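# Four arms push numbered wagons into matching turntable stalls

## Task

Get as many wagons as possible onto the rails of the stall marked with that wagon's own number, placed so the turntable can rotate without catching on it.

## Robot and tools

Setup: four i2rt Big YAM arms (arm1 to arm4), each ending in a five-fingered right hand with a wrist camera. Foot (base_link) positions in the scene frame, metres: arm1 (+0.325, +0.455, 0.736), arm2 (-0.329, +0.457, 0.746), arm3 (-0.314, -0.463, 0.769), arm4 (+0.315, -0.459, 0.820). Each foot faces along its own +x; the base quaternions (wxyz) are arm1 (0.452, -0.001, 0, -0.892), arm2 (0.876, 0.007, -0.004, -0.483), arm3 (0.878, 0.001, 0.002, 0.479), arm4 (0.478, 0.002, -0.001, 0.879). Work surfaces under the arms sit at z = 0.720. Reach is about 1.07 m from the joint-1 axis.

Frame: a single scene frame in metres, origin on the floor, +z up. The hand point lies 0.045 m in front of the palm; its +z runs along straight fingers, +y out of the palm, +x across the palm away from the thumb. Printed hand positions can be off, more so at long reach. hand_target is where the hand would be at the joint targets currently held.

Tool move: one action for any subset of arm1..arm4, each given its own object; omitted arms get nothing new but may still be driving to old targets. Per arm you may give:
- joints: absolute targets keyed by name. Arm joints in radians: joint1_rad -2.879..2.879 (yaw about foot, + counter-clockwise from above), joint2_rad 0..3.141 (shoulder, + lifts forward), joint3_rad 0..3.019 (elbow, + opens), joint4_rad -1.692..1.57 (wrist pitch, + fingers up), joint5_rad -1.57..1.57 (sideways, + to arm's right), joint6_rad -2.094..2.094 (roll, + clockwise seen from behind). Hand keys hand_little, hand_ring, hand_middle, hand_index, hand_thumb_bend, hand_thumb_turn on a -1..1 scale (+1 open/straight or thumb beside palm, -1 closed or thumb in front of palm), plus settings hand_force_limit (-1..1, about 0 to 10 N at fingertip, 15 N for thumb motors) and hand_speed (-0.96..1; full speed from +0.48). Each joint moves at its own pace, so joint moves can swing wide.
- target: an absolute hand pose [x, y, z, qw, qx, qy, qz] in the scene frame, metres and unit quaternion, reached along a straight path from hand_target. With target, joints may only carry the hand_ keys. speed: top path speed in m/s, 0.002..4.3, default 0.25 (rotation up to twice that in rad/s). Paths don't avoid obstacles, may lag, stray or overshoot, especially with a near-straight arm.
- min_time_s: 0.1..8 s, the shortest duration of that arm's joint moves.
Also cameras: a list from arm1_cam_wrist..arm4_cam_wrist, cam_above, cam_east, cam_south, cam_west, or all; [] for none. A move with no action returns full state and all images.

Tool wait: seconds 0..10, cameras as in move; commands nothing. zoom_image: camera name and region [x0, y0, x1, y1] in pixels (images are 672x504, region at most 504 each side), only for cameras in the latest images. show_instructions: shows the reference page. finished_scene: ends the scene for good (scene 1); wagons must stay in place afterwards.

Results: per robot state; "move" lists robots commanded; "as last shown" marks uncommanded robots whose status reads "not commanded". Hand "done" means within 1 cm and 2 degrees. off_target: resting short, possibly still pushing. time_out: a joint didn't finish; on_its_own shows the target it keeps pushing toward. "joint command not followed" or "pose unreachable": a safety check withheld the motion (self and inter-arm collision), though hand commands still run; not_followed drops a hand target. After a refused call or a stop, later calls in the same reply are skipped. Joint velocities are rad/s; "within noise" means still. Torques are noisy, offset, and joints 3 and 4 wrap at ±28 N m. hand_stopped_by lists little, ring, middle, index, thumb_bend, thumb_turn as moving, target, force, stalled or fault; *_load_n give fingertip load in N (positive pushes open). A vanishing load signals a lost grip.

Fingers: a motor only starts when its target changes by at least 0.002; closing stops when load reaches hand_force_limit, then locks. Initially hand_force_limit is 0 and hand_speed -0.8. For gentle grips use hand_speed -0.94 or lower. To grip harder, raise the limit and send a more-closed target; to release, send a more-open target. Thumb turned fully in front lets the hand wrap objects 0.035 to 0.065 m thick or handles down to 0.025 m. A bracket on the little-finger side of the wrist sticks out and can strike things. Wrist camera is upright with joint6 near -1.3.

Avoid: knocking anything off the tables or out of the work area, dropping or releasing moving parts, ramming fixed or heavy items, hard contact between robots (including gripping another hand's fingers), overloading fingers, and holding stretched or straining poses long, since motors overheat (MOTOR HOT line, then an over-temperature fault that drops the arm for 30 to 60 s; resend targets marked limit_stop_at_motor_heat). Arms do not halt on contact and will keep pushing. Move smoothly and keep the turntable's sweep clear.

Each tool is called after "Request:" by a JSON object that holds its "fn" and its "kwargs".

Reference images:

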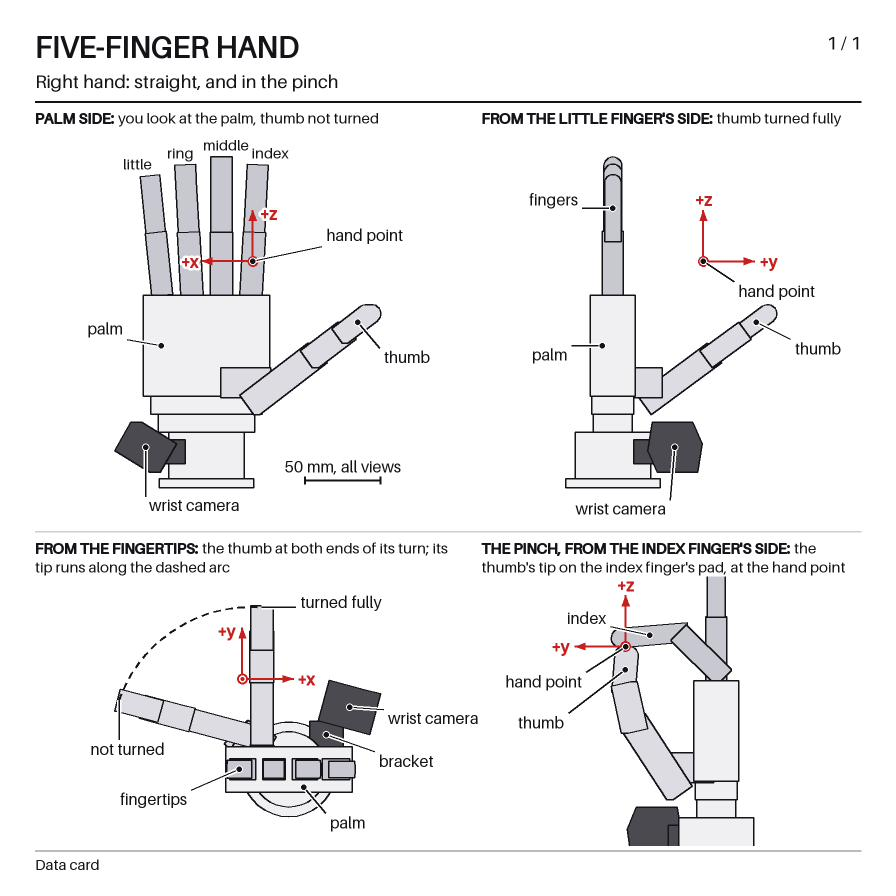

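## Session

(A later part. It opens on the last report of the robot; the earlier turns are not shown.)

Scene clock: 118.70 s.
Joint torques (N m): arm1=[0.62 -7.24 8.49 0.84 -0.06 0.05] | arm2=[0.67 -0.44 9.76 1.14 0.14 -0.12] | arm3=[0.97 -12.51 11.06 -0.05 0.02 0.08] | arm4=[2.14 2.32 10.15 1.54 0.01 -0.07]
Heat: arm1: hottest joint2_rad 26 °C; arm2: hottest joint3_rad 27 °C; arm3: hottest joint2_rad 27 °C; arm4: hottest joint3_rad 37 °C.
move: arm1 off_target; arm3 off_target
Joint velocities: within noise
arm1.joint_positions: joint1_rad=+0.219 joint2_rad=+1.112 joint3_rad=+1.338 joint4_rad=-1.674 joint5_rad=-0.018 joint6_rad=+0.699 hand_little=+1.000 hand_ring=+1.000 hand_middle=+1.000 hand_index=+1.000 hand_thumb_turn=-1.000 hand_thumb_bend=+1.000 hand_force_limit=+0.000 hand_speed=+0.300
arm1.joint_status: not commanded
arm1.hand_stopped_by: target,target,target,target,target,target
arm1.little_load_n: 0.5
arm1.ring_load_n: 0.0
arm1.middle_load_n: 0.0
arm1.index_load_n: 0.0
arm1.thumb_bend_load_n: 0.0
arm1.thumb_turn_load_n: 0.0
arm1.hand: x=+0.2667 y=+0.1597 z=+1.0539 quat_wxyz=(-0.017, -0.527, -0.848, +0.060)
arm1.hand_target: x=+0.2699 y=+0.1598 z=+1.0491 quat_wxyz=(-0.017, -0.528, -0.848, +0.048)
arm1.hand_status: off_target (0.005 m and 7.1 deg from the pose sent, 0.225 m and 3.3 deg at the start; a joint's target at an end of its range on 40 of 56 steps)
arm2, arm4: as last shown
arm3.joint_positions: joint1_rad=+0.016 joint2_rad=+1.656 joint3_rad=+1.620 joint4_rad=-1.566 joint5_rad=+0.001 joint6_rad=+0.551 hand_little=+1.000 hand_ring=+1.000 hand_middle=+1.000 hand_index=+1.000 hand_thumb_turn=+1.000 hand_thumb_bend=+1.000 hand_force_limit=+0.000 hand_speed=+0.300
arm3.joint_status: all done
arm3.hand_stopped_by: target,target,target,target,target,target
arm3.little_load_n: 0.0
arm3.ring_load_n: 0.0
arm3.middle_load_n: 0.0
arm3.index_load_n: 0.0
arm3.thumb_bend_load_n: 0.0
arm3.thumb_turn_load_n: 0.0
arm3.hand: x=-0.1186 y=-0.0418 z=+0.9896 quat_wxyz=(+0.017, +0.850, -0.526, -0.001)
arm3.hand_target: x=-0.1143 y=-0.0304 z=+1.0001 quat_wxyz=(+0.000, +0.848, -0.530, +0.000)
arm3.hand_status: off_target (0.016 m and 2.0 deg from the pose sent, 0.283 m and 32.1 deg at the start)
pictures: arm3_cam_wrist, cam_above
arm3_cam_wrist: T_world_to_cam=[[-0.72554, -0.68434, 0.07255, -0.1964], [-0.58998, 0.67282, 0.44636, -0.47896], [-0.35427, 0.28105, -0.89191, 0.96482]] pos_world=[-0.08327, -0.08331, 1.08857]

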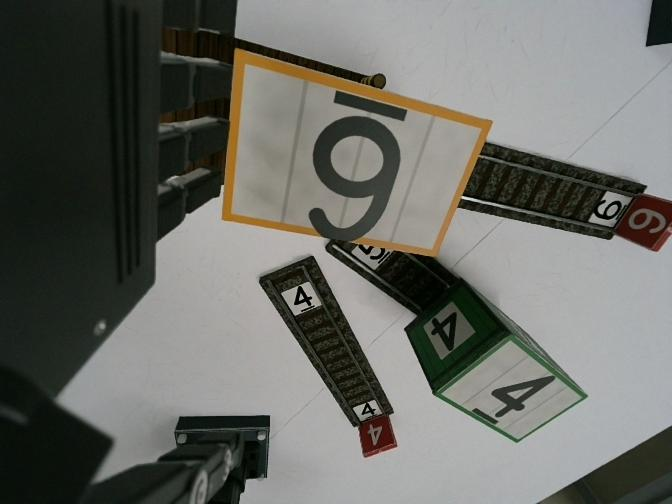

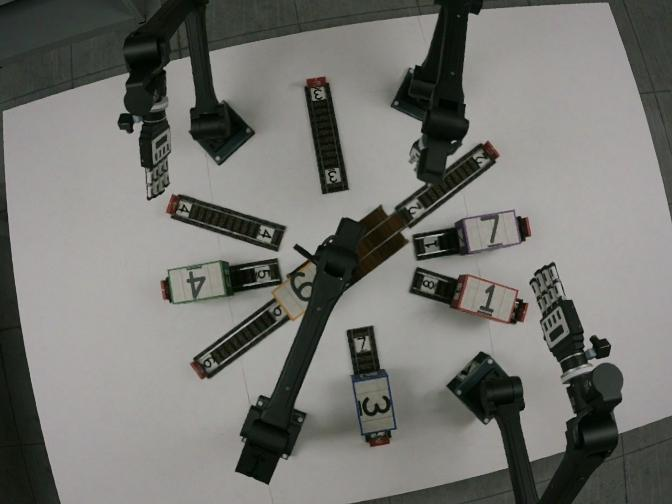

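Request:
{"fn": "move", "kwargs": {"arm3": {"target": [-0.096, -0.010, 1.0, 0, 0.857, -0.515, 0], "speed": 0.2}, "cameras": ["cam_above", "arm3_cam_wrist"]}}

Request:
{"fn": "zoom_image", "kwargs": {"camera": "arm3_cam_wrist", "region": [120, 0, 360, 240]}}

Scene clock: 122.83 s.
Joint torques (N m): arm1=[0.62 -7.18 8.49 0.84 -0.07 0.05] | arm2=[0.56 -0.21 9.78 1.09 0.16 -0.14] | arm3=[0.44 -12.92 11.14 -0.55 0.04 -0.22] | arm4=[2.08 2.08 10.15 1.59 -0.01 -0.06]
Heat: arm1: hottest joint2_rad 26 °C; arm2: hottest joint3_rad 27 °C; arm3: hottest joint2_rad 27 °C; arm4: hottest joint3_rad 37 °C.
move: arm3 off_target
Joint velocities: within noise
arm1, arm2, arm4: as last shown
arm3.joint_positions: joint1_rad=+0.016 joint2_rad=+1.728 joint3_rad=+1.722 joint4_rad=-1.576 joint5_rad=+0.001 joint6_rad=+0.540 hand_little=+1.000 hand_ring=+1.000 hand_middle=+1.000 hand_index=+1.000 hand_thumb_turn=+1.000 hand_thumb_bend=+1.000 hand_force_limit=+0.000 hand_speed=+0.300
arm3.joint_status: not commanded
arm3.hand_stopped_by: target,target,target,target,target,target
arm3.little_load_n: 0.0
arm3.ring_load_n: 0.0
arm3.middle_load_n: -0.5
arm3.index_load_n: 0.0
arm3.thumb_bend_load_n: 0.0
arm3.thumb_turn_load_n: 0.0
arm3.hand: x=-0.1018 y=-0.0156 z=+0.9920 quat_wxyz=(+0.007, +0.853, -0.521, -0.001)
arm3.hand_target: x=-0.0962 y=-0.0102 z=+0.9999 quat_wxyz=(+0.000, +0.857, -0.515, +0.000)
arm3.hand_status: off_target (0.011 m and 1.2 deg from the pose sent, 0.040 m and 2.4 deg at the start)
pictures: arm3_cam_wrist, cam_above
arm3_cam_wrist: T_world_to_cam=[[-0.71809, -0.69387, 0.05372, -0.14715], [-0.60234, 0.65832, 0.45144, -0.4943], [-0.34861, 0.29182, -0.89068, 0.96509]] pos_world=[-0.06697, -0.05833, 1.09065]

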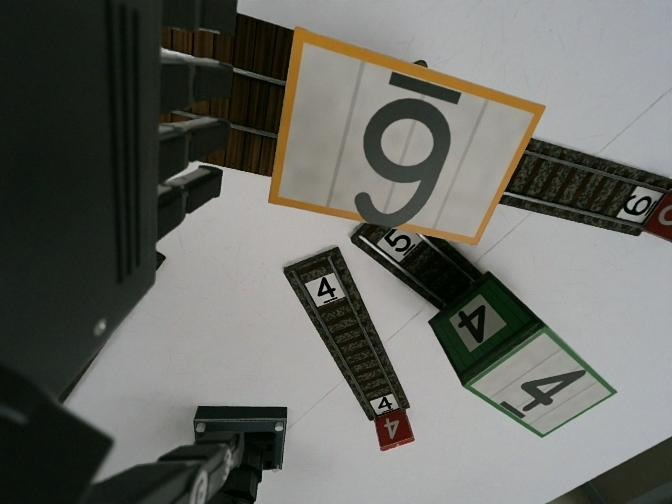

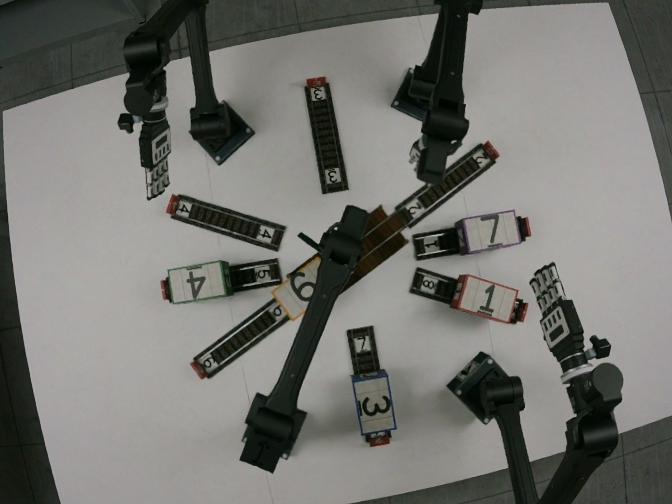

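Scaled by 2.100 from the camera's image (finer frame: 960x720).

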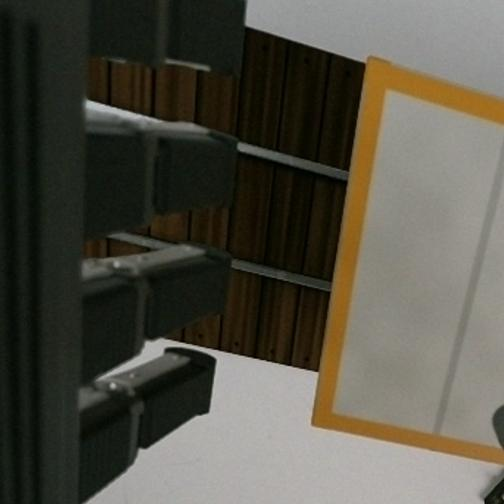

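Request:
{"fn": "move", "kwargs": {"arm3": {"target": [-0.098, -0.012, 0.876, 0, 0.866, -0.5, 0], "speed": 0.15}, "cameras": ["cam_above", "cam_south", "cam_east"]}}

Request:
{"fn": "zoom_image", "kwargs": {"camera": "cam_south", "region": [200, 140, 400, 300]}}

Scene clock: 126.07 s.
Joint torques (N m): arm1=[0.62 -7.18 8.47 0.83 -0.07 0.05] | arm2=[0.44 -0.32 9.8 1.16 0.15 -0.12] | arm3=[0.73 -13.74 7.84 0.43 0.04 -0.22] | arm4=[2.37 2.37 10.1 1.57 0.01 -0.05]
Heat: arm1: hottest joint2_rad 26 °C; arm2: hottest joint3_rad 27 °C; arm3: hottest joint2_rad 27 °C; arm4: hottest joint3_rad 37 °C.
move: arm3 done
Joint velocities: within noise
arm1, arm2, arm4: as last shown
arm1.little_load_n: 0.0
arm3.joint_positions: joint1_rad=+0.016 joint2_rad=+1.777 joint3_rad=+1.491 joint4_rad=-1.289 joint5_rad=+0.001 joint6_rad=+0.508 hand_little=+1.000 hand_ring=+1.000 hand_middle=+1.000 hand_index=+1.000 hand_thumb_turn=+1.000 hand_thumb_bend=+1.000 hand_force_limit=+0.000 hand_speed=+0.300
arm3.joint_status: not commanded
arm3.hand_stopped_by: target,target,target,target,target,target
arm3.little_load_n: 0.0
arm3.ring_load_n: 0.0
arm3.middle_load_n: 0.0
arm3.index_load_n: 0.0
arm3.thumb_bend_load_n: 0.0
arm3.thumb_turn_load_n: 0.0
arm3.hand: x=-0.1000 y=-0.0142 z=+0.8799 quat_wxyz=(+0.003, +0.862, -0.507, -0.001)
arm3.hand_target: x=-0.0980 y=-0.0119 z=+0.8761 quat_wxyz=(+0.000, +0.866, -0.500, +0.000)
arm3.hand_status: done (0.005 m and 1.0 deg from the pose sent, 0.116 m and 2.9 deg at the start)
pictures: cam_above, cam_east, cam_south

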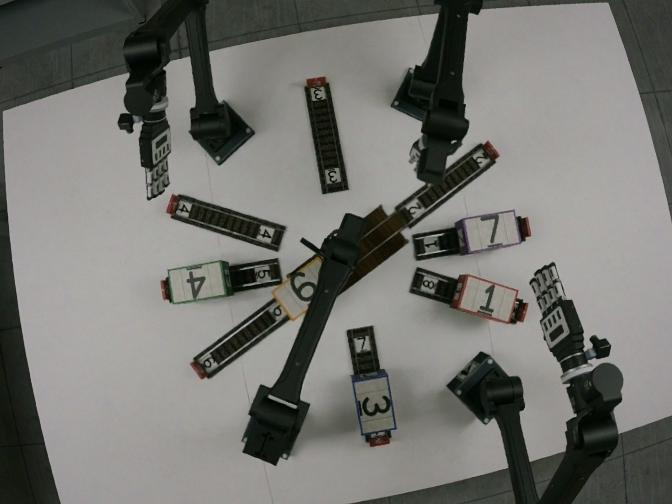

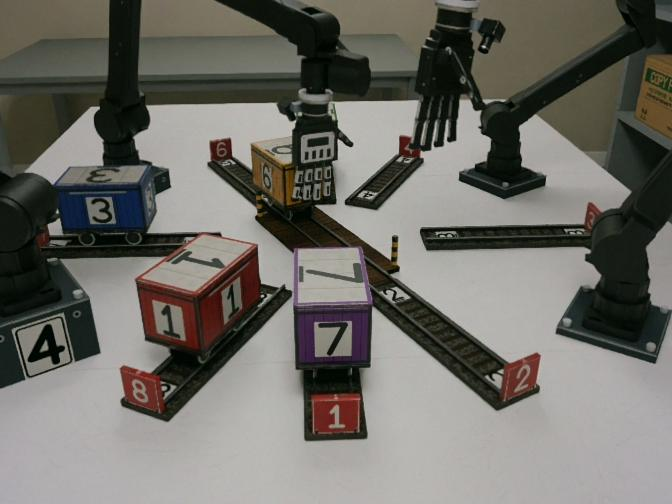

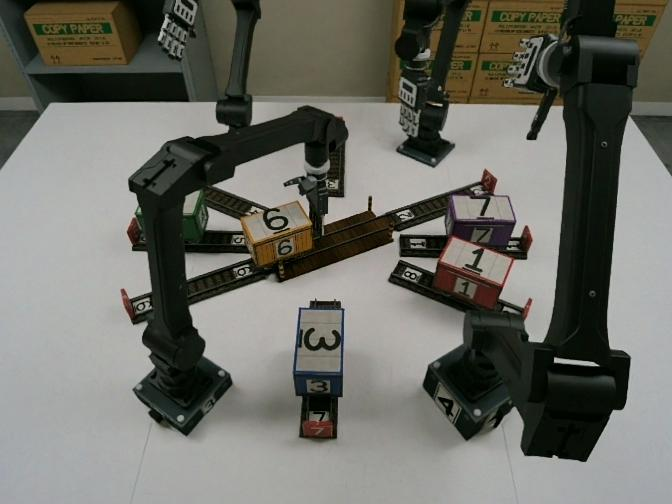

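Scaled by 2.520 from the camera's image (finer frame: 960x720).

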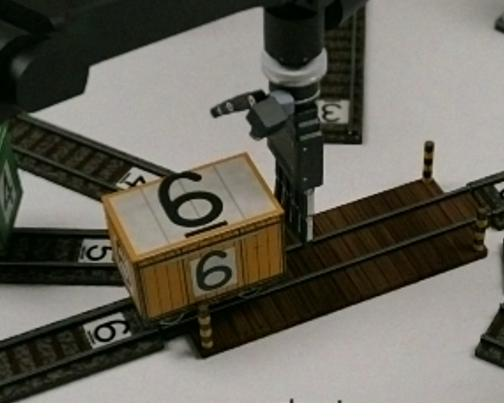

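Request:
{"fn": "move", "kwargs": {"arm3": {"target": [-0.198, -0.070, 0.876, 0, 0.866, -0.5, 0], "speed": 0.08}, "cameras": ["cam_above", "cam_south"]}}

Request:
{"fn": "zoom_image", "kwargs": {"camera": "cam_south", "region": [100, 140, 400, 360]}}

Scene clock: 129.20 s.
Joint torques (N m): arm1=[0.67 -7.24 8.49 0.84 -0.07 0.05] | arm2=[0.62 -0.26 9.81 1.14 0.15 -0.13] | arm3=[1.14 -11.81 7.31 0.38 0 0.09] | arm4=[1.96 2.14 10.19 1.54 0.02 -0.06]
Heat: arm1: hottest joint2_rad 26 °C; arm2: hottest joint3_rad 27 °C; arm3: hottest joint2_rad 28 °C; arm4: hottest joint3_rad 37 °C.
move: arm3 done
Joint velocities: within noise
arm1, arm2, arm4: as last shown
arm1.ring_load_n: -0.5
arm3.joint_positions: joint1_rad=+0.135 joint2_rad=+1.553 joint3_rad=+1.181 joint4_rad=-1.218 joint5_rad=+0.002 joint6_rad=+0.600 hand_little=+1.000 hand_ring=+1.000 hand_middle=+1.000 hand_index=+1.000 hand_thumb_turn=+1.000 hand_thumb_bend=+1.000 hand_force_limit=+0.000 hand_speed=+0.300
arm3.joint_status: not commanded
arm3.hand_stopped_by: target,target,target,target,target,target
arm3.little_load_n: 0.0
arm3.ring_load_n: 0.0
arm3.middle_load_n: 0.0
arm3.index_load_n: 0.0
arm3.thumb_bend_load_n: 0.0
arm3.thumb_turn_load_n: 0.0
arm3.hand: x=-0.1965 y=-0.0740 z=+0.8726 quat_wxyz=(+0.011, +0.868, -0.496, +0.000)
arm3.hand_target: x=-0.1979 y=-0.0700 z=+0.8760 quat_wxyz=(+0.000, +0.866, -0.500, +0.000)
arm3.hand_status: done (0.005 m and 1.3 deg from the pose sent, 0.113 m and 1.0 deg at the start)

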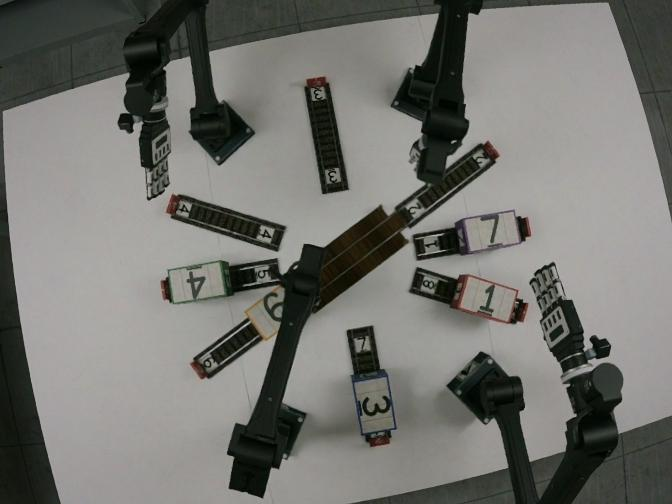

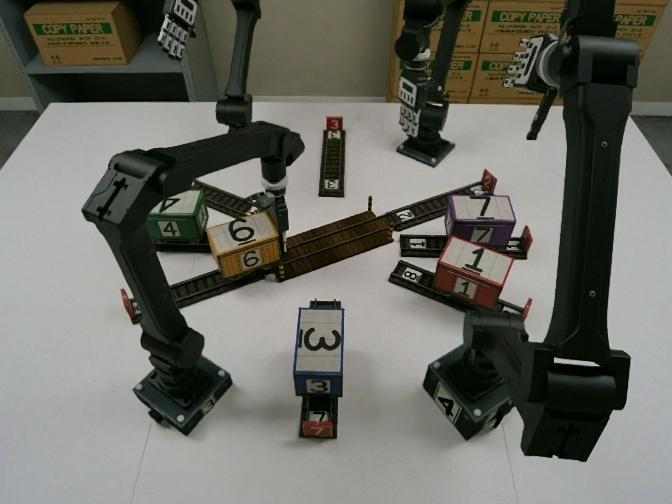

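Scaled by 1.680 from the camera's image (finer frame: 960x720).

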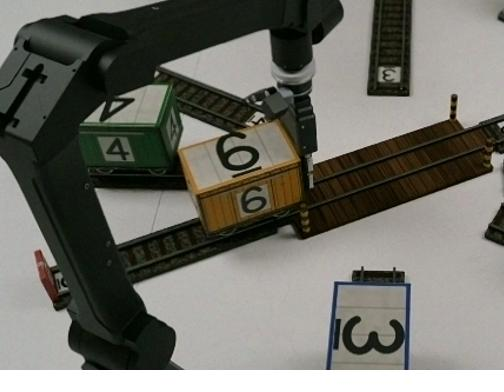

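Request:
{"fn": "move", "kwargs": {"arm3": {"target": [-0.306, -0.132, 0.884, 0, 0.866, -0.5, 0], "speed": 0.08}, "cameras": ["cam_above", "cam_south", "cam_west"]}}

Request:
{"fn": "zoom_image", "kwargs": {"camera": "cam_south", "region": [100, 140, 400, 360]}}

Scene clock: 132.80 s.
Joint torques (N m): arm1=[0.56 -7.18 8.49 0.83 -0.07 0.05] | arm2=[0.26 0.09 9.73 1.09 0.16 -0.13] | arm3=[1.08 -8.12 7.41 -0.44 0.02 0.1] | arm4=[1.96 2.08 10.11 1.57 0 -0.05]
Heat: arm1: hottest joint3_rad 26 °C; arm2: hottest joint3_rad 27 °C; arm3: hottest joint2_rad 28 °C; arm4: hottest joint3_rad 37 °C.
move: arm3 done
Joint velocities: within noise
arm1, arm2, arm4: as last shown
arm1.ring_load_n: 0.0
arm3.joint_positions: joint1_rad=+0.349 joint2_rad=+1.302 joint3_rad=+0.946 joint4_rad=-1.212 joint5_rad=+0.002 joint6_rad=+0.813 hand_little=+1.000 hand_ring=+1.000 hand_middle=+1.000 hand_index=+1.000 hand_thumb_turn=+1.000 hand_thumb_bend=+1.000 hand_force_limit=+0.000 hand_speed=+0.300
arm3.joint_status: not commanded
arm3.hand_stopped_by: target,target,target,target,target,target
arm3.little_load_n: 0.0
arm3.ring_load_n: 0.0
arm3.middle_load_n: 0.0
arm3.index_load_n: 0.0
arm3.thumb_bend_load_n: 0.0
arm3.thumb_turn_load_n: 0.0
arm3.hand: x=-0.3034 y=-0.1298 z=+0.8815 quat_wxyz=(-0.001, +0.869, -0.496, -0.001)
arm3.hand_target: x=-0.3060 y=-0.1320 z=+0.8839 quat_wxyz=(+0.000, +0.866, -0.500, +0.000)
arm3.hand_status: done (0.004 m and 0.6 deg from the pose sent, 0.124 m and 1.3 deg at the start)

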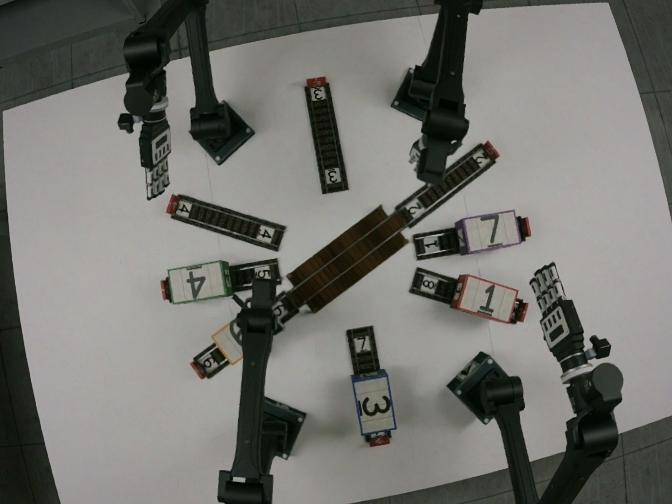

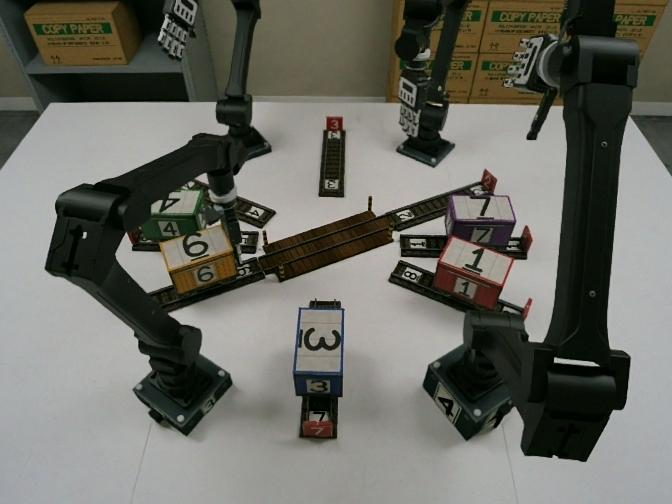

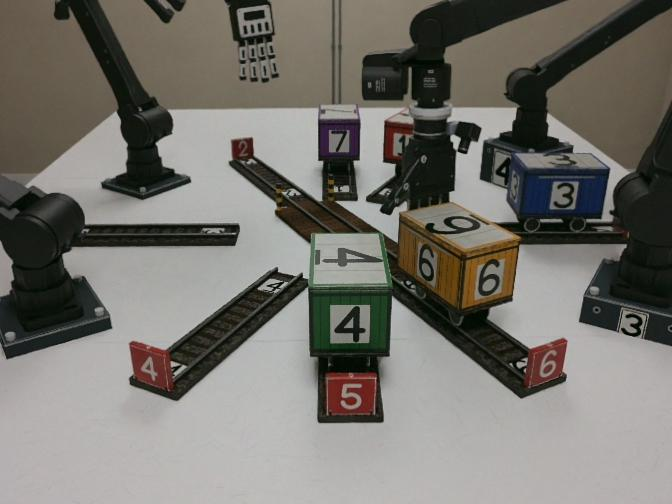

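Scaled by 1.680 from the camera's image (finer frame: 960x720).

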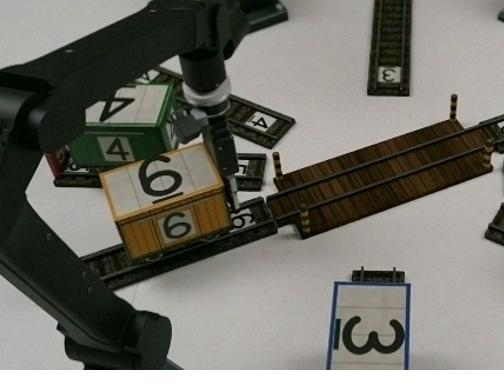

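Request:
{"fn": "move", "kwargs": {"arm3": {"target": [-0.323, -0.142, 0.884, 0, 0.866, -0.5, 0], "speed": 0.06}, "arm1": {"target": [0.1753, 0.0346, 0.96, 0, 0.0436, 0.999, 0], "speed": 0.25}}}

Request:
{"fn": "move", "kwargs": {"arm3": {"target": [-0.280, -0.117, 0.90, 0, 0.866, -0.5, 0], "speed": 0.15}, "arm4": {"joints": {"joint1_rad": 1.14, "joint2_rad": 1.15, "joint3_rad": 1.0, "joint4_rad": -1.42, "joint5_rad": 0.0, "joint6_rad": 1.70, "hand_thumb_turn": -1, "hand_speed": 0.3}, "min_time_s": 3}, "cameras": ["cam_above", "arm1_cam_wrist", "arm4_cam_wrist"]}}

Scene clock: 144.60 s.
Joint torques (N m): arm1=[0.79 -17.85 12.9 1.09 0.1 -0.14] | arm2=[0.56 -0.15 9.77 1.2 0.17 -0.13] | arm3=[1.44 -7.88 7.31 -0.54 0.02 0.09] | arm4=[2.02 2.2 10.11 1.59 0.01 -0.03]
Heat: arm1: hottest joint2_rad 25 °C; arm2: hottest joint3_rad 27 °C; arm3: hottest joint2_rad 28 °C; arm4: hottest joint3_rad 37 °C.
move: arm1 off_target; arm3 done
Joint velocities: within noise
arm1.joint_positions: joint1_rad=+0.252 joint2_rad=+1.672 joint3_rad=+1.614 joint4_rad=-1.558 joint5_rad=-0.002 joint6_rad=-0.274 hand_little=+1.000 hand_ring=+1.000 hand_middle=+1.000 hand_index=+1.000 hand_thumb_turn=-1.000 hand_thumb_bend=+1.000 hand_force_limit=+0.000 hand_speed=+0.300
arm1.joint_status: not commanded
arm1.hand_stopped_by: target,target,target,target,target,target
arm1.little_load_n: 0.0
arm1.ring_load_n: 0.0
arm1.middle_load_n: 0.0
arm1.index_load_n: 0.0
arm1.thumb_bend_load_n: 0.0
arm1.thumb_turn_load_n: 0.0
arm1.hand: x=+0.1771 y=+0.0505 z=+0.9499 quat_wxyz=(-0.008, -0.054, -0.998, -0.021)
arm1.hand_target: x=+0.1756 y=+0.0353 z=+0.9600 quat_wxyz=(+0.000, -0.044, -0.999, +0.000)
arm1.hand_status: off_target (0.019 m and 2.8 deg from the pose sent, 0.181 m and 59.2 deg at the start)
arm2.joint_positions: joint1_rad=-0.687 joint2_rad=+0.626 joint3_rad=+1.377 joint4_rad=-1.506 joint5_rad=+0.173 joint6_rad=-1.263 hand_little=+1.000 hand_ring=+1.000 hand_middle=+1.000 hand_index=+1.000 hand_thumb_turn=+1.000 hand_thumb_bend=+1.000 hand_force_limit=+0.000 hand_speed=-0.800
arm2.joint_status: not commanded
arm2.hand_stopped_by: target,target,target,target,target,target
arm2.little_load_n: 0.0
arm2.ring_load_n: 0.0
arm2.middle_load_n: 0.0
arm2.index_load_n: 0.0
arm2.thumb_bend_load_n: 0.0
arm2.thumb_turn_load_n: 0.0
arm2.hand: x=-0.4394 y=+0.2760 z=+1.2004 quat_wxyz=(+0.306, +0.464, -0.792, +0.253)
arm2.hand_target: x=-0.4395 y=+0.2760 z=+1.2087 quat_wxyz=(+0.312, +0.461, -0.789, +0.261)
arm2.hand_status: not commanded
arm3.joint_positions: joint1_rad=+0.389 joint2_rad=+1.270 joint3_rad=+0.916 joint4_rad=-1.213 joint5_rad=+0.002 joint6_rad=+0.858 hand_little=+1.000 hand_ring=+1.000 hand_middle=+1.000 hand_index=+1.000 hand_thumb_turn=+1.000 hand_thumb_bend=+1.000 hand_force_limit=+0.000 hand_speed=+0.300
arm3.joint_status: not commanded
arm3.hand_stopped_by: target,target,target,target,target,target
arm3.little_load_n: 0.0
arm3.ring_load_n: 0.0
arm3.middle_load_n: 0.0
arm3.index_load_n: 0.0
arm3.thumb_bend_load_n: 0.0
arm3.thumb_turn_load_n: 0.0
arm3.hand: x=-0.3192 y=-0.1385 z=+0.8809 quat_wxyz=(-0.001, +0.867, -0.498, -0.001)
arm3.hand_target: x=-0.3230 y=-0.1420 z=+0.8839 quat_wxyz=(+0.000, +0.866, -0.500, +0.000)
arm3.hand_status: done (0.006 m and 0.4 deg from the pose sent, 0.023 m and 0.6 deg at the start)
arm4.joint_positions: joint1_rad=-0.688 joint2_rad=+0.629 joint3_rad=+1.383 joint4_rad=-1.191 joint5_rad=-0.097 joint6_rad=-1.359 hand_little=+1.000 hand_ring=+1.000 hand_middle=+1.000 hand_index=+1.000 hand_thumb_turn=+1.000 hand_thumb_bend=+1.000 hand_force_limit=+0.000 hand_speed=-0.800
arm4.joint_status: not commanded
arm4.hand_stopped_by: target,target,target,target,target,target
arm4.little_load_n: 0.0
arm4.ring_load_n: 0.0
arm4.middle_load_n: 0.0
arm4.index_load_n: 0.0
arm4.thumb_bend_load_n: 0.0
arm4.thumb_turn_load_n: 0.0
arm4.hand: x=+0.3795 y=-0.2034 z=+1.3364 quat_wxyz=(-0.426, +0.669, +0.512, +0.330)
arm4.hand_target: x=+0.3793 y=-0.2051 z=+1.3485 quat_wxyz=(-0.434, +0.663, +0.508, +0.338)
arm4.hand_status: not commanded
pictures: none

Scene clock: 148.37 s.
Joint torques (N m): arm1=[0.79 -17.9 12.9 1.09 0.1 -0.12] | arm2=[0.56 -0.09 9.74 1.09 0.15 -0.13] | arm3=[0.32 -6.71 10.22 -0.54 0.01 -0.22] | arm4=[1.85 -3.49 8.81 -0.38 0.1 0.11]
Heat: arm1: hottest joint3_rad 26 °C; arm2: hottest joint3_rad 27 °C; arm3: hottest joint2_rad 28 °C; arm4: hottest joint3_rad 37 °C.
move: arm3 off_target; arm4 done
Joint velocities: within noise
arm1, arm2: as last shown
arm1.joint_positions: joint1_rad=+0.252 joint2_rad=+1.672 joint3_rad=+1.614 joint4_rad=-1.558 joint5_rad=-0.002 joint6_rad=-0.275 hand_little=+1.000 hand_ring=+1.000 hand_middle=+1.000 hand_index=+1.000 hand_thumb_turn=-1.000 hand_thumb_bend=+1.000 hand_force_limit=+0.000 hand_speed=+0.300
arm1.hand: x=+0.1771 y=+0.0505 z=+0.9499 quat_wxyz=(-0.008, -0.053, -0.998, -0.021)
arm2.thumb_bend_load_n: -0.5
arm3.joint_positions: joint1_rad=+0.297 joint2_rad=+1.321 joint3_rad=+0.993 joint4_rad=-1.250 joint5_rad=+0.003 joint6_rad=+0.785 hand_little=+1.000 hand_ring=+1.000 hand_middle=+1.000 hand_index=+1.000 hand_thumb_turn=+1.000 hand_thumb_bend=+1.000 hand_force_limit=+0.000 hand_speed=+0.300
arm3.joint_status: not commanded
arm3.hand_stopped_by: target,target,target,target,target,target
arm3.little_load_n: 0.0
arm3.ring_load_n: 0.0
arm3.middle_load_n: 0.0
arm3.index_load_n: 0.0
arm3.thumb_bend_load_n: 0.0
arm3.thumb_turn_load_n: 0.0
arm3.hand: x=-0.2841 y=-0.1250 z=+0.8924 quat_wxyz=(+0.004, +0.863, -0.505, +0.001)
arm3.hand_target: x=-0.2800 y=-0.1171 z=+0.8999 quat_wxyz=(+0.000, +0.866, -0.500, +0.000)
arm3.hand_status: off_target (0.012 m and 0.9 deg from the pose sent, 0.049 m and 0.4 deg at the start)
arm4.joint_positions: joint1_rad=+1.142 joint2_rad=+1.144 joint3_rad=+1.002 joint4_rad=-1.413 joint5_rad=-0.002 joint6_rad=+1.690 hand_little=+1.000 hand_ring=+1.000 hand_middle=+1.000 hand_index=+1.000 hand_thumb_turn=-1.000 hand_thumb_bend=+1.000 hand_force_limit=+0.000 hand_speed=+0.300
arm4.joint_status: all done
arm4.hand_stopped_by: target,target,target,target,target,target
arm4.little_load_n: 0.0
arm4.ring_load_n: 0.5
arm4.middle_load_n: 0.0
arm4.index_load_n: 0.0
arm4.thumb_bend_load_n: 0.0
arm4.thumb_turn_load_n: 0.0
arm4.hand: x=-0.0195 y=-0.5656 z=+1.0021 quat_wxyz=(+0.000, +1.000, +0.013, -0.008)
arm4.hand_target: x=-0.0184 y=-0.5638 z=+0.9991 quat_wxyz=(-0.002, +1.000, +0.007, -0.001)
arm4.hand_status: not commanded
pictures: arm1_cam_wrist, arm4_cam_wrist, cam_above
arm1_cam_wrist: T_world_to_cam=[[-0.16669, 0.98436, 0.05701, -0.07845], [0.85659, 0.11593, 0.50281, -0.63238], [0.48833, 0.13265, -0.86252, 0.83713]] pos_world=[0.11982, 0.03949, 1.04448]
arm4_cam_wrist: T_world_to_cam=[[0.26237, -0.96483, 0.0166, -0.55751], [-0.82732, -0.21605, 0.51852, -0.66], [-0.49669, -0.14977, -0.85491, 0.87858]] pos_world=[0.03663, -0.54891, 1.10257]

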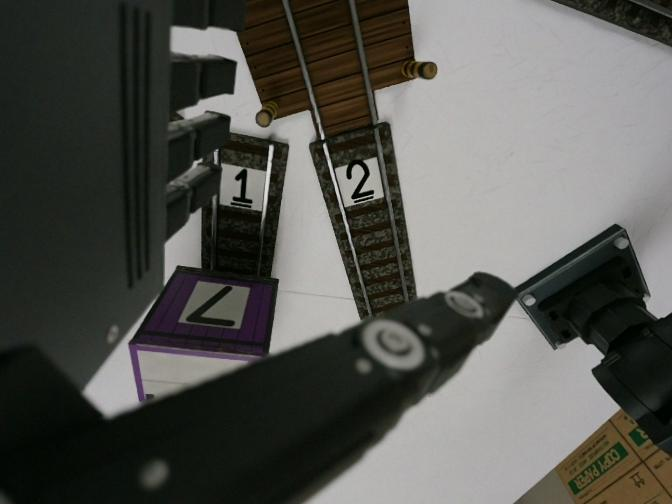

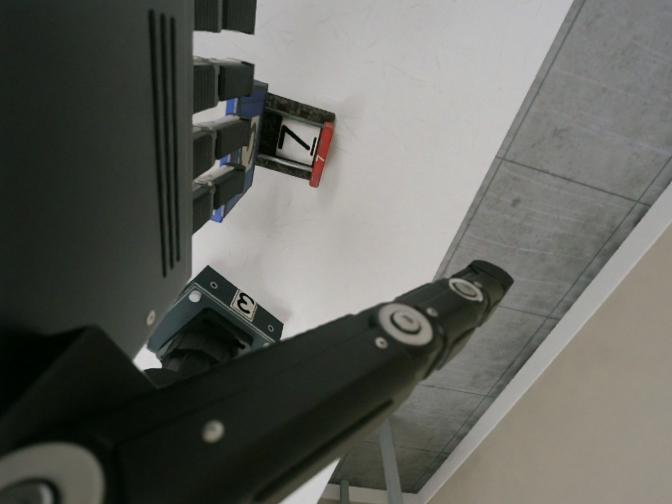

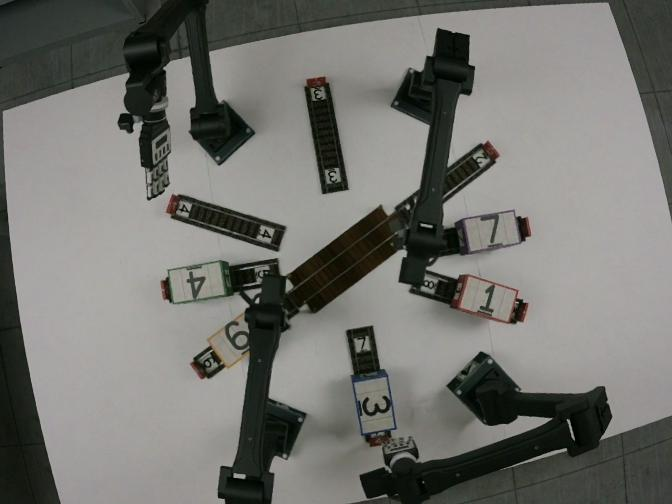

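Request:
{"fn": "zoom_image", "kwargs": {"camera": "arm1_cam_wrist", "region": [160, 40, 320, 160]}}

Request:
{"fn": "zoom_image", "kwargs": {"camera": "arm4_cam_wrist", "region": [180, 50, 360, 230]}}

Scaled by 3.150 from the camera's image (finer frame: 960x720).

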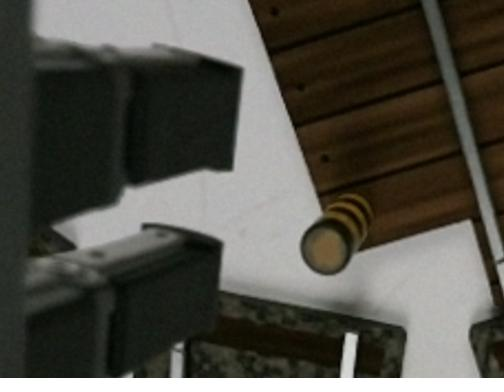

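Scaled by 2.800 from the camera's image (finer frame: 960x720).

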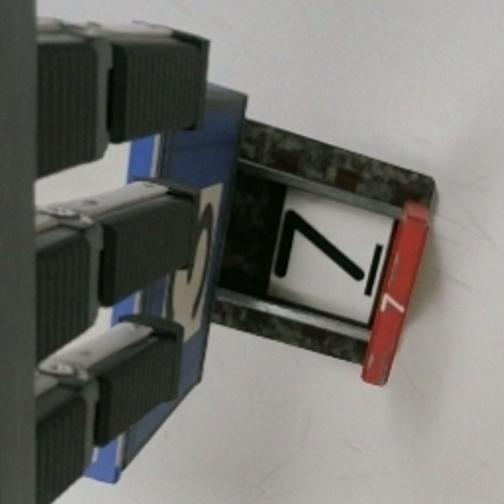

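Request:
{"fn": "move", "kwargs": {"arm1": {"target": [0.1753, 0.012, 0.96, 0, 0.0436, 0.999, 0], "speed": 0.15}, "arm3": {"target": [-0.280, -0.117, 1.02, 0, 0.866, -0.5, 0], "speed": 0.25}, "cameras": []}}

Scene clock: 155.57 s.
Joint torques (N m): arm1=[0.79 -18.61 13.01 0.47 0.09 0.03] | arm2=[0.21 -0.44 9.83 1.14 0.16 -0.13] | arm3=[0.38 -7.47 10.22 -0.54 0.01 -0.21] | arm4=[2.2 -3.49 8.83 -0.42 0.11 0.09]
Heat: arm1: hottest joint2_rad 26 °C; arm2: hottest joint3_rad 27 °C; arm3: hottest joint2_rad 27 °C; arm4: hottest joint3_rad 36 °C.
move: arm1 off_target; arm3 done
Joint velocities: within noise
arm1.joint_positions: joint1_rad=+0.267 joint2_rad=+1.725 joint3_rad=+1.688 joint4_rad=-1.558 joint5_rad=-0.002 joint6_rad=-0.275 hand_little=+1.000 hand_ring=+1.000 hand_middle=+1.000 hand_index=+1.000 hand_thumb_turn=-1.000 hand_thumb_bend=+1.000 hand_force_limit=+0.000 hand_speed=+0.300
arm1.joint_status: not commanded
arm1.hand_stopped_by: target,target,target,target,target,target
arm1.little_load_n: 0.0
arm1.ring_load_n: 0.0
arm1.middle_load_n: 0.0
arm1.index_load_n: 0.0
arm1.thumb_bend_load_n: 0.0
arm1.thumb_turn_load_n: 0.0
arm1.hand: x=+0.1742 y=+0.0245 z=+0.9505 quat_wxyz=(-0.004, -0.046, -0.999, -0.011)
arm1.hand_target: x=+0.1755 y=+0.0126 z=+0.9598 quat_wxyz=(+0.000, -0.043, -0.999, +0.000)
arm1.hand_status: off_target (0.016 m and 1.4 deg from the pose sent, 0.040 m and 2.8 deg at the start)
arm2, arm4: as last shown
arm2.thumb_bend_load_n: 0.0
arm3.joint_positions: joint1_rad=+0.297 joint2_rad=+1.284 joint3_rad=+1.275 joint4_rad=-1.574 joint5_rad=+0.003 joint6_rad=+0.785 hand_little=+1.000 hand_ring=+1.000 hand_middle=+1.000 hand_index=+1.000 hand_thumb_turn=+1.000 hand_thumb_bend=+1.000 hand_force_limit=+0.000 hand_speed=+0.300
arm3.joint_status: not commanded
arm3.hand_stopped_by: target,target,target,target,target,target
arm3.little_load_n: 0.0
arm3.ring_load_n: 0.0
arm3.middle_load_n: 0.0
arm3.index_load_n: 0.0
arm3.thumb_bend_load_n: 0.0
arm3.thumb_turn_load_n: 0.0
arm3.hand: x=-0.2823 y=-0.1202 z=+1.0108 quat_wxyz=(+0.006, +0.863, -0.505, +0.001)
arm3.hand_target: x=-0.2800 y=-0.1172 z=+1.0199 quat_wxyz=(+0.000, +0.866, -0.500, +0.000)
arm3.hand_status: done (0.010 m and 1.0 deg from the pose sent, 0.128 m and 0.8 deg at the start)
arm4.joint_positions: joint1_rad=+1.142 joint2_rad=+1.144 joint3_rad=+1.002 joint4_rad=-1.413 joint5_rad=-0.002 joint6_rad=+1.691 hand_little=+1.000 hand_ring=+1.000 hand_middle=+1.000 hand_index=+1.000 hand_thumb_turn=-1.000 hand_thumb_bend=+1.000 hand_force_limit=+0.000 hand_speed=+0.300
arm4.ring_load_n: 0.0
arm4.hand: x=-0.0196 y=-0.5656 z=+1.0021 quat_wxyz=(+0.000, +1.000, +0.013, -0.008)

Request:
{"fn": "move", "kwargs": {"arm1": {"target": [0.1753, 0.018, 0.822, 0, 0.0436, 0.999, 0], "speed": 0.15}, "arm4": {"target": [-0.077, -0.584, 0.99, 0, 1, 0, 0], "speed": 0.15}, "cameras": ["arm1_cam_wrist", "arm4_cam_wrist"]}}

Request:
{"fn": "zoom_image", "kwargs": {"camera": "arm4_cam_wrist", "region": [180, 50, 360, 230]}}

Scene clock: 160.03 s.
Joint torques (N m): arm1=[0.56 -19.31 8.23 1.31 0.1 -0.01] | arm2=[0.5 -0.32 9.73 1.22 0.15 -0.13] | arm3=[0.38 -7.53 10.22 -0.53 0.01 -0.21] | arm4=[2.32 -4.66 12.45 -0.03 -0.08 0.1]
Heat: arm1: hottest joint3_rad 27 °C; arm2: hottest joint3_rad 27 °C; arm3: hottest joint2_rad 27 °C; arm4: hottest joint3_rad 36 °C.
move: arm1 done; arm4 off_target
Joint velocities: within noise
arm1.joint_positions: joint1_rad=+0.267 joint2_rad=+1.783 joint3_rad=+1.436 joint4_rad=-1.230 joint5_rad=-0.002 joint6_rad=-0.275 hand_little=+1.000 hand_ring=+1.000 hand_middle=+1.000 hand_index=+1.000 hand_thumb_turn=-1.000 hand_thumb_bend=+1.000 hand_force_limit=+0.000 hand_speed=+0.300
arm1.joint_status: not commanded
arm1.hand_stopped_by: target,target,target,target,target,target
arm1.little_load_n: 0.0
arm1.ring_load_n: 0.0
arm1.middle_load_n: 0.0
arm1.index_load_n: 0.0
arm1.thumb_bend_load_n: 0.0
arm1.thumb_turn_load_n: 0.0
arm1.hand: x=+0.1728 y=+0.0212 z=+0.8254 quat_wxyz=(-0.001, -0.046, -0.999, -0.002)
arm1.hand_target: x=+0.1753 y=+0.0180 z=+0.8221 quat_wxyz=(+0.000, -0.043, -0.999, +0.000)
arm1.hand_status: done (0.005 m and 0.4 deg from the pose sent, 0.129 m and 1.4 deg at the start)
arm2, arm3: as last shown
arm3.thumb_turn_load_n: -0.5
arm4.joint_positions: joint1_rad=+1.164 joint2_rad=+1.307 joint3_rad=+1.066 joint4_rad=-1.377 joint5_rad=-0.002 joint6_rad=+1.736 hand_little=+1.000 hand_ring=+1.000 hand_middle=+1.000 hand_index=+1.000 hand_thumb_turn=-1.000 hand_thumb_bend=+1.000 hand_force_limit=+0.000 hand_speed=+0.300
arm4.joint_status: not commanded
arm4.hand_stopped_by: target,target,target,target,target,target
arm4.little_load_n: 0.0
arm4.ring_load_n: 0.0
arm4.middle_load_n: 0.0
arm4.index_load_n: 0.0
arm4.thumb_bend_load_n: 0.0
arm4.thumb_turn_load_n: 0.0
arm4.hand: x=-0.0573 y=-0.5777 z=+0.9735 quat_wxyz=(-0.004, +1.000, +0.001, +0.022)
arm4.hand_target: x=-0.0760 y=-0.5838 z=+0.9902 quat_wxyz=(+0.000, +1.000, +0.000, +0.000)
arm4.hand_status: off_target (0.026 m and 2.6 deg from the pose sent, 0.061 m and 1.8 deg at the start)
arm1_cam_wrist: T_world_to_cam=[[-0.18114, 0.98319, 0.02287, -0.01259], [0.8618, 0.14749, 0.48533, -0.54995], [0.4738, 0.10762, -0.87403, 0.74834]] pos_world=[0.1171, 0.01295, 0.92127]
arm4_cam_wrist: T_world_to_cam=[[0.23764, -0.97111, 0.02183, -0.56903], [-0.8625, -0.20062, 0.46459, -0.61961], [-0.44678, -0.12923, -0.88526, 0.87786]] pos_world=[-0.00698, -0.56344, 1.07742]

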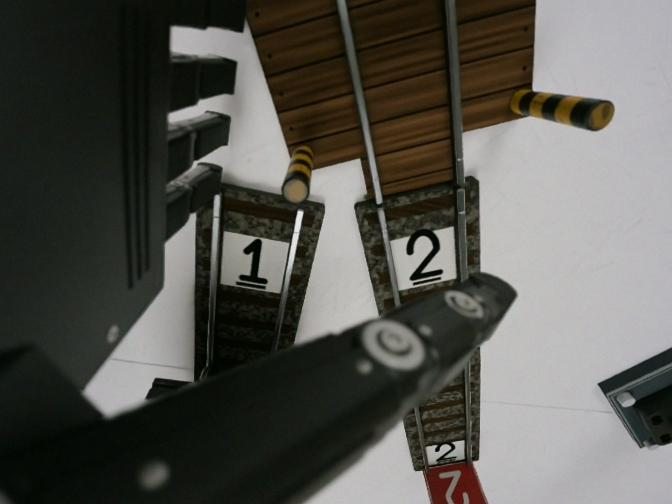

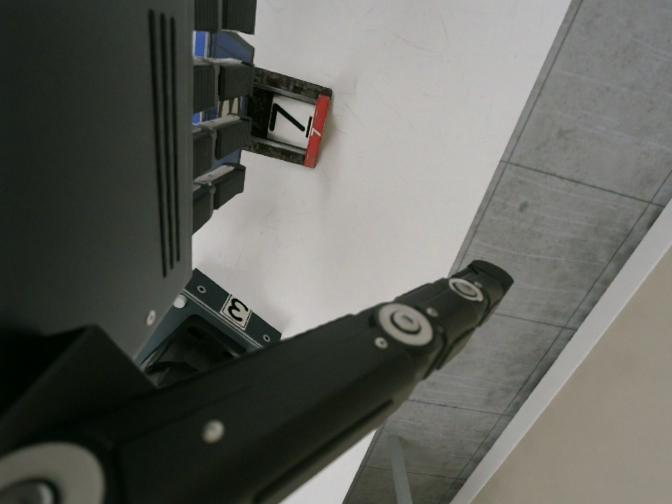

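Scaled by 2.800 from the camera's image (finer frame: 960x720).

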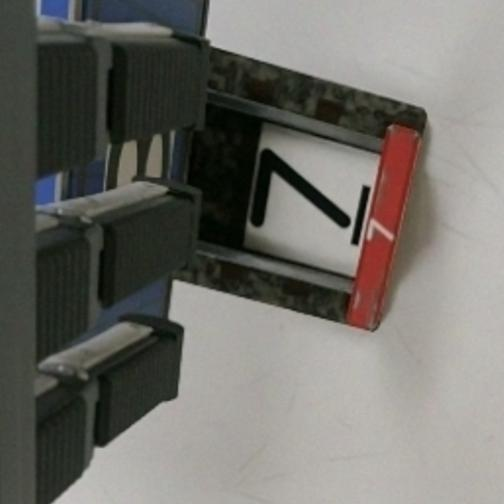

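Request:
{"fn": "move", "kwargs": {"arm1": {"target": [0.1545, 0.1078, 0.822, 0, -0.1305, 0.9914, 0], "speed": 0.1}, "arm4": {"target": [-0.092, -0.590, 0.99, 0, 1, 0, 0], "speed": 0.1}, "cameras": ["cam_above", "arm1_cam_wrist"]}}

Scene clock: 164.40 s.
Joint torques (N m): arm1=[-0.91 -17.61 7.62 1.26 0.13 -0.12] | arm2=[0.5 -0.26 9.85 1.18 0.13 -0.11] | arm3=[0.38 -7.47 10.21 -0.54 0.01 -0.21] | arm4=[2.67 -4.95 12.53 0.01 -0.07 0.09]
Heat: arm1: hottest joint3_rad 27 °C; arm2: hottest joint3_rad 28 °C; arm3: hottest joint2_rad 27 °C; arm4: hottest joint3_rad 36 °C.
move: arm1 done; arm4 off_target
Joint velocities: within noise
arm1.joint_positions: joint1_rad=+0.225 joint2_rad=+1.618 joint3_rad=+1.199 joint4_rad=-1.170 joint5_rad=-0.002 joint6_rad=-0.672 hand_little=+1.000 hand_ring=+1.000 hand_middle=+1.000 hand_index=+1.000 hand_thumb_turn=-1.000 hand_thumb_bend=+1.000 hand_force_limit=+0.000 hand_speed=+0.300
arm1.joint_status: not commanded
arm1.hand_stopped_by: target,target,target,target,target,target
arm1.little_load_n: 0.0
arm1.ring_load_n: 0.0
arm1.middle_load_n: 0.0
arm1.index_load_n: 0.0
arm1.thumb_bend_load_n: 0.0
arm1.thumb_turn_load_n: 0.0
arm1.hand: x=+0.1597 y=+0.1064 z=+0.8200 quat_wxyz=(-0.005, +0.132, -0.991, -0.007)
arm1.hand_target: x=+0.1545 y=+0.1078 z=+0.8220 quat_wxyz=(+0.000, +0.131, -0.991, +0.000)
arm1.hand_status: done (0.006 m and 1.0 deg from the pose sent, 0.088 m and 20.3 deg at the start)
arm2, arm3: as last shown
arm3.thumb_turn_load_n: 0.0
arm4.joint_positions: joint1_rad=+1.172 joint2_rad=+1.344 joint3_rad=+1.104 joint4_rad=-1.376 joint5_rad=-0.002 joint6_rad=+1.745 hand_little=+1.000 hand_ring=+1.000 hand_middle=+1.000 hand_index=+1.000 hand_thumb_turn=-1.000 hand_thumb_bend=+1.000 hand_force_limit=+0.000 hand_speed=+0.300
arm4.joint_status: not commanded
arm4.hand_stopped_by: target,target,target,target,target,target
arm4.little_load_n: 0.0
arm4.ring_load_n: 0.0
arm4.middle_load_n: -0.5
arm4.index_load_n: 0.0
arm4.thumb_bend_load_n: 0.0
arm4.thumb_turn_load_n: 0.0
arm4.hand: x=-0.0715 y=-0.5830 z=+0.9748 quat_wxyz=(-0.004, +1.000, +0.001, +0.021)
arm4.hand_target: x=-0.0909 y=-0.5898 z=+0.9903 quat_wxyz=(+0.000, +1.000, +0.000, +0.000)
arm4.hand_status: off_target (0.026 m and 2.5 deg from the pose sent, 0.040 m and 2.6 deg at the start)
pictures: arm1_cam_wrist, cam_above
arm1_cam_wrist: T_world_to_cam=[[-0.51254, 0.8582, 0.02809, -0.03663], [0.75315, 0.4336, 0.49473, -0.56929], [0.4124, 0.27472, -0.86859, 0.72818]] pos_world=[0.10968, 0.07824, 0.91517]

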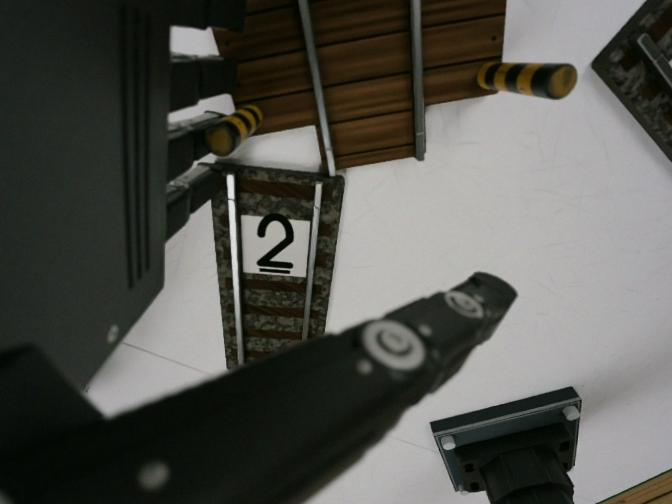

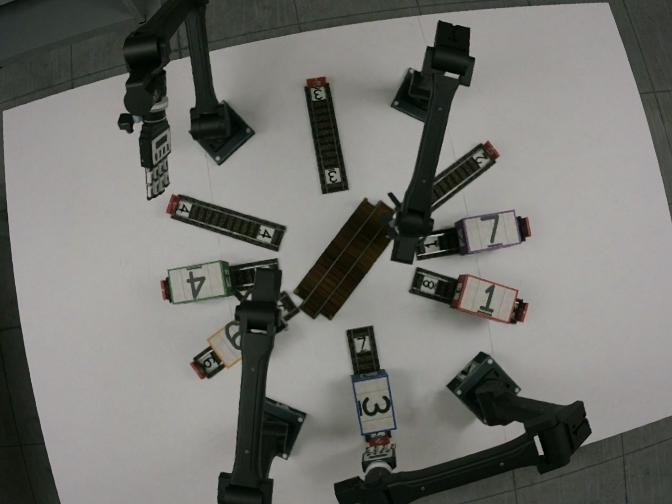

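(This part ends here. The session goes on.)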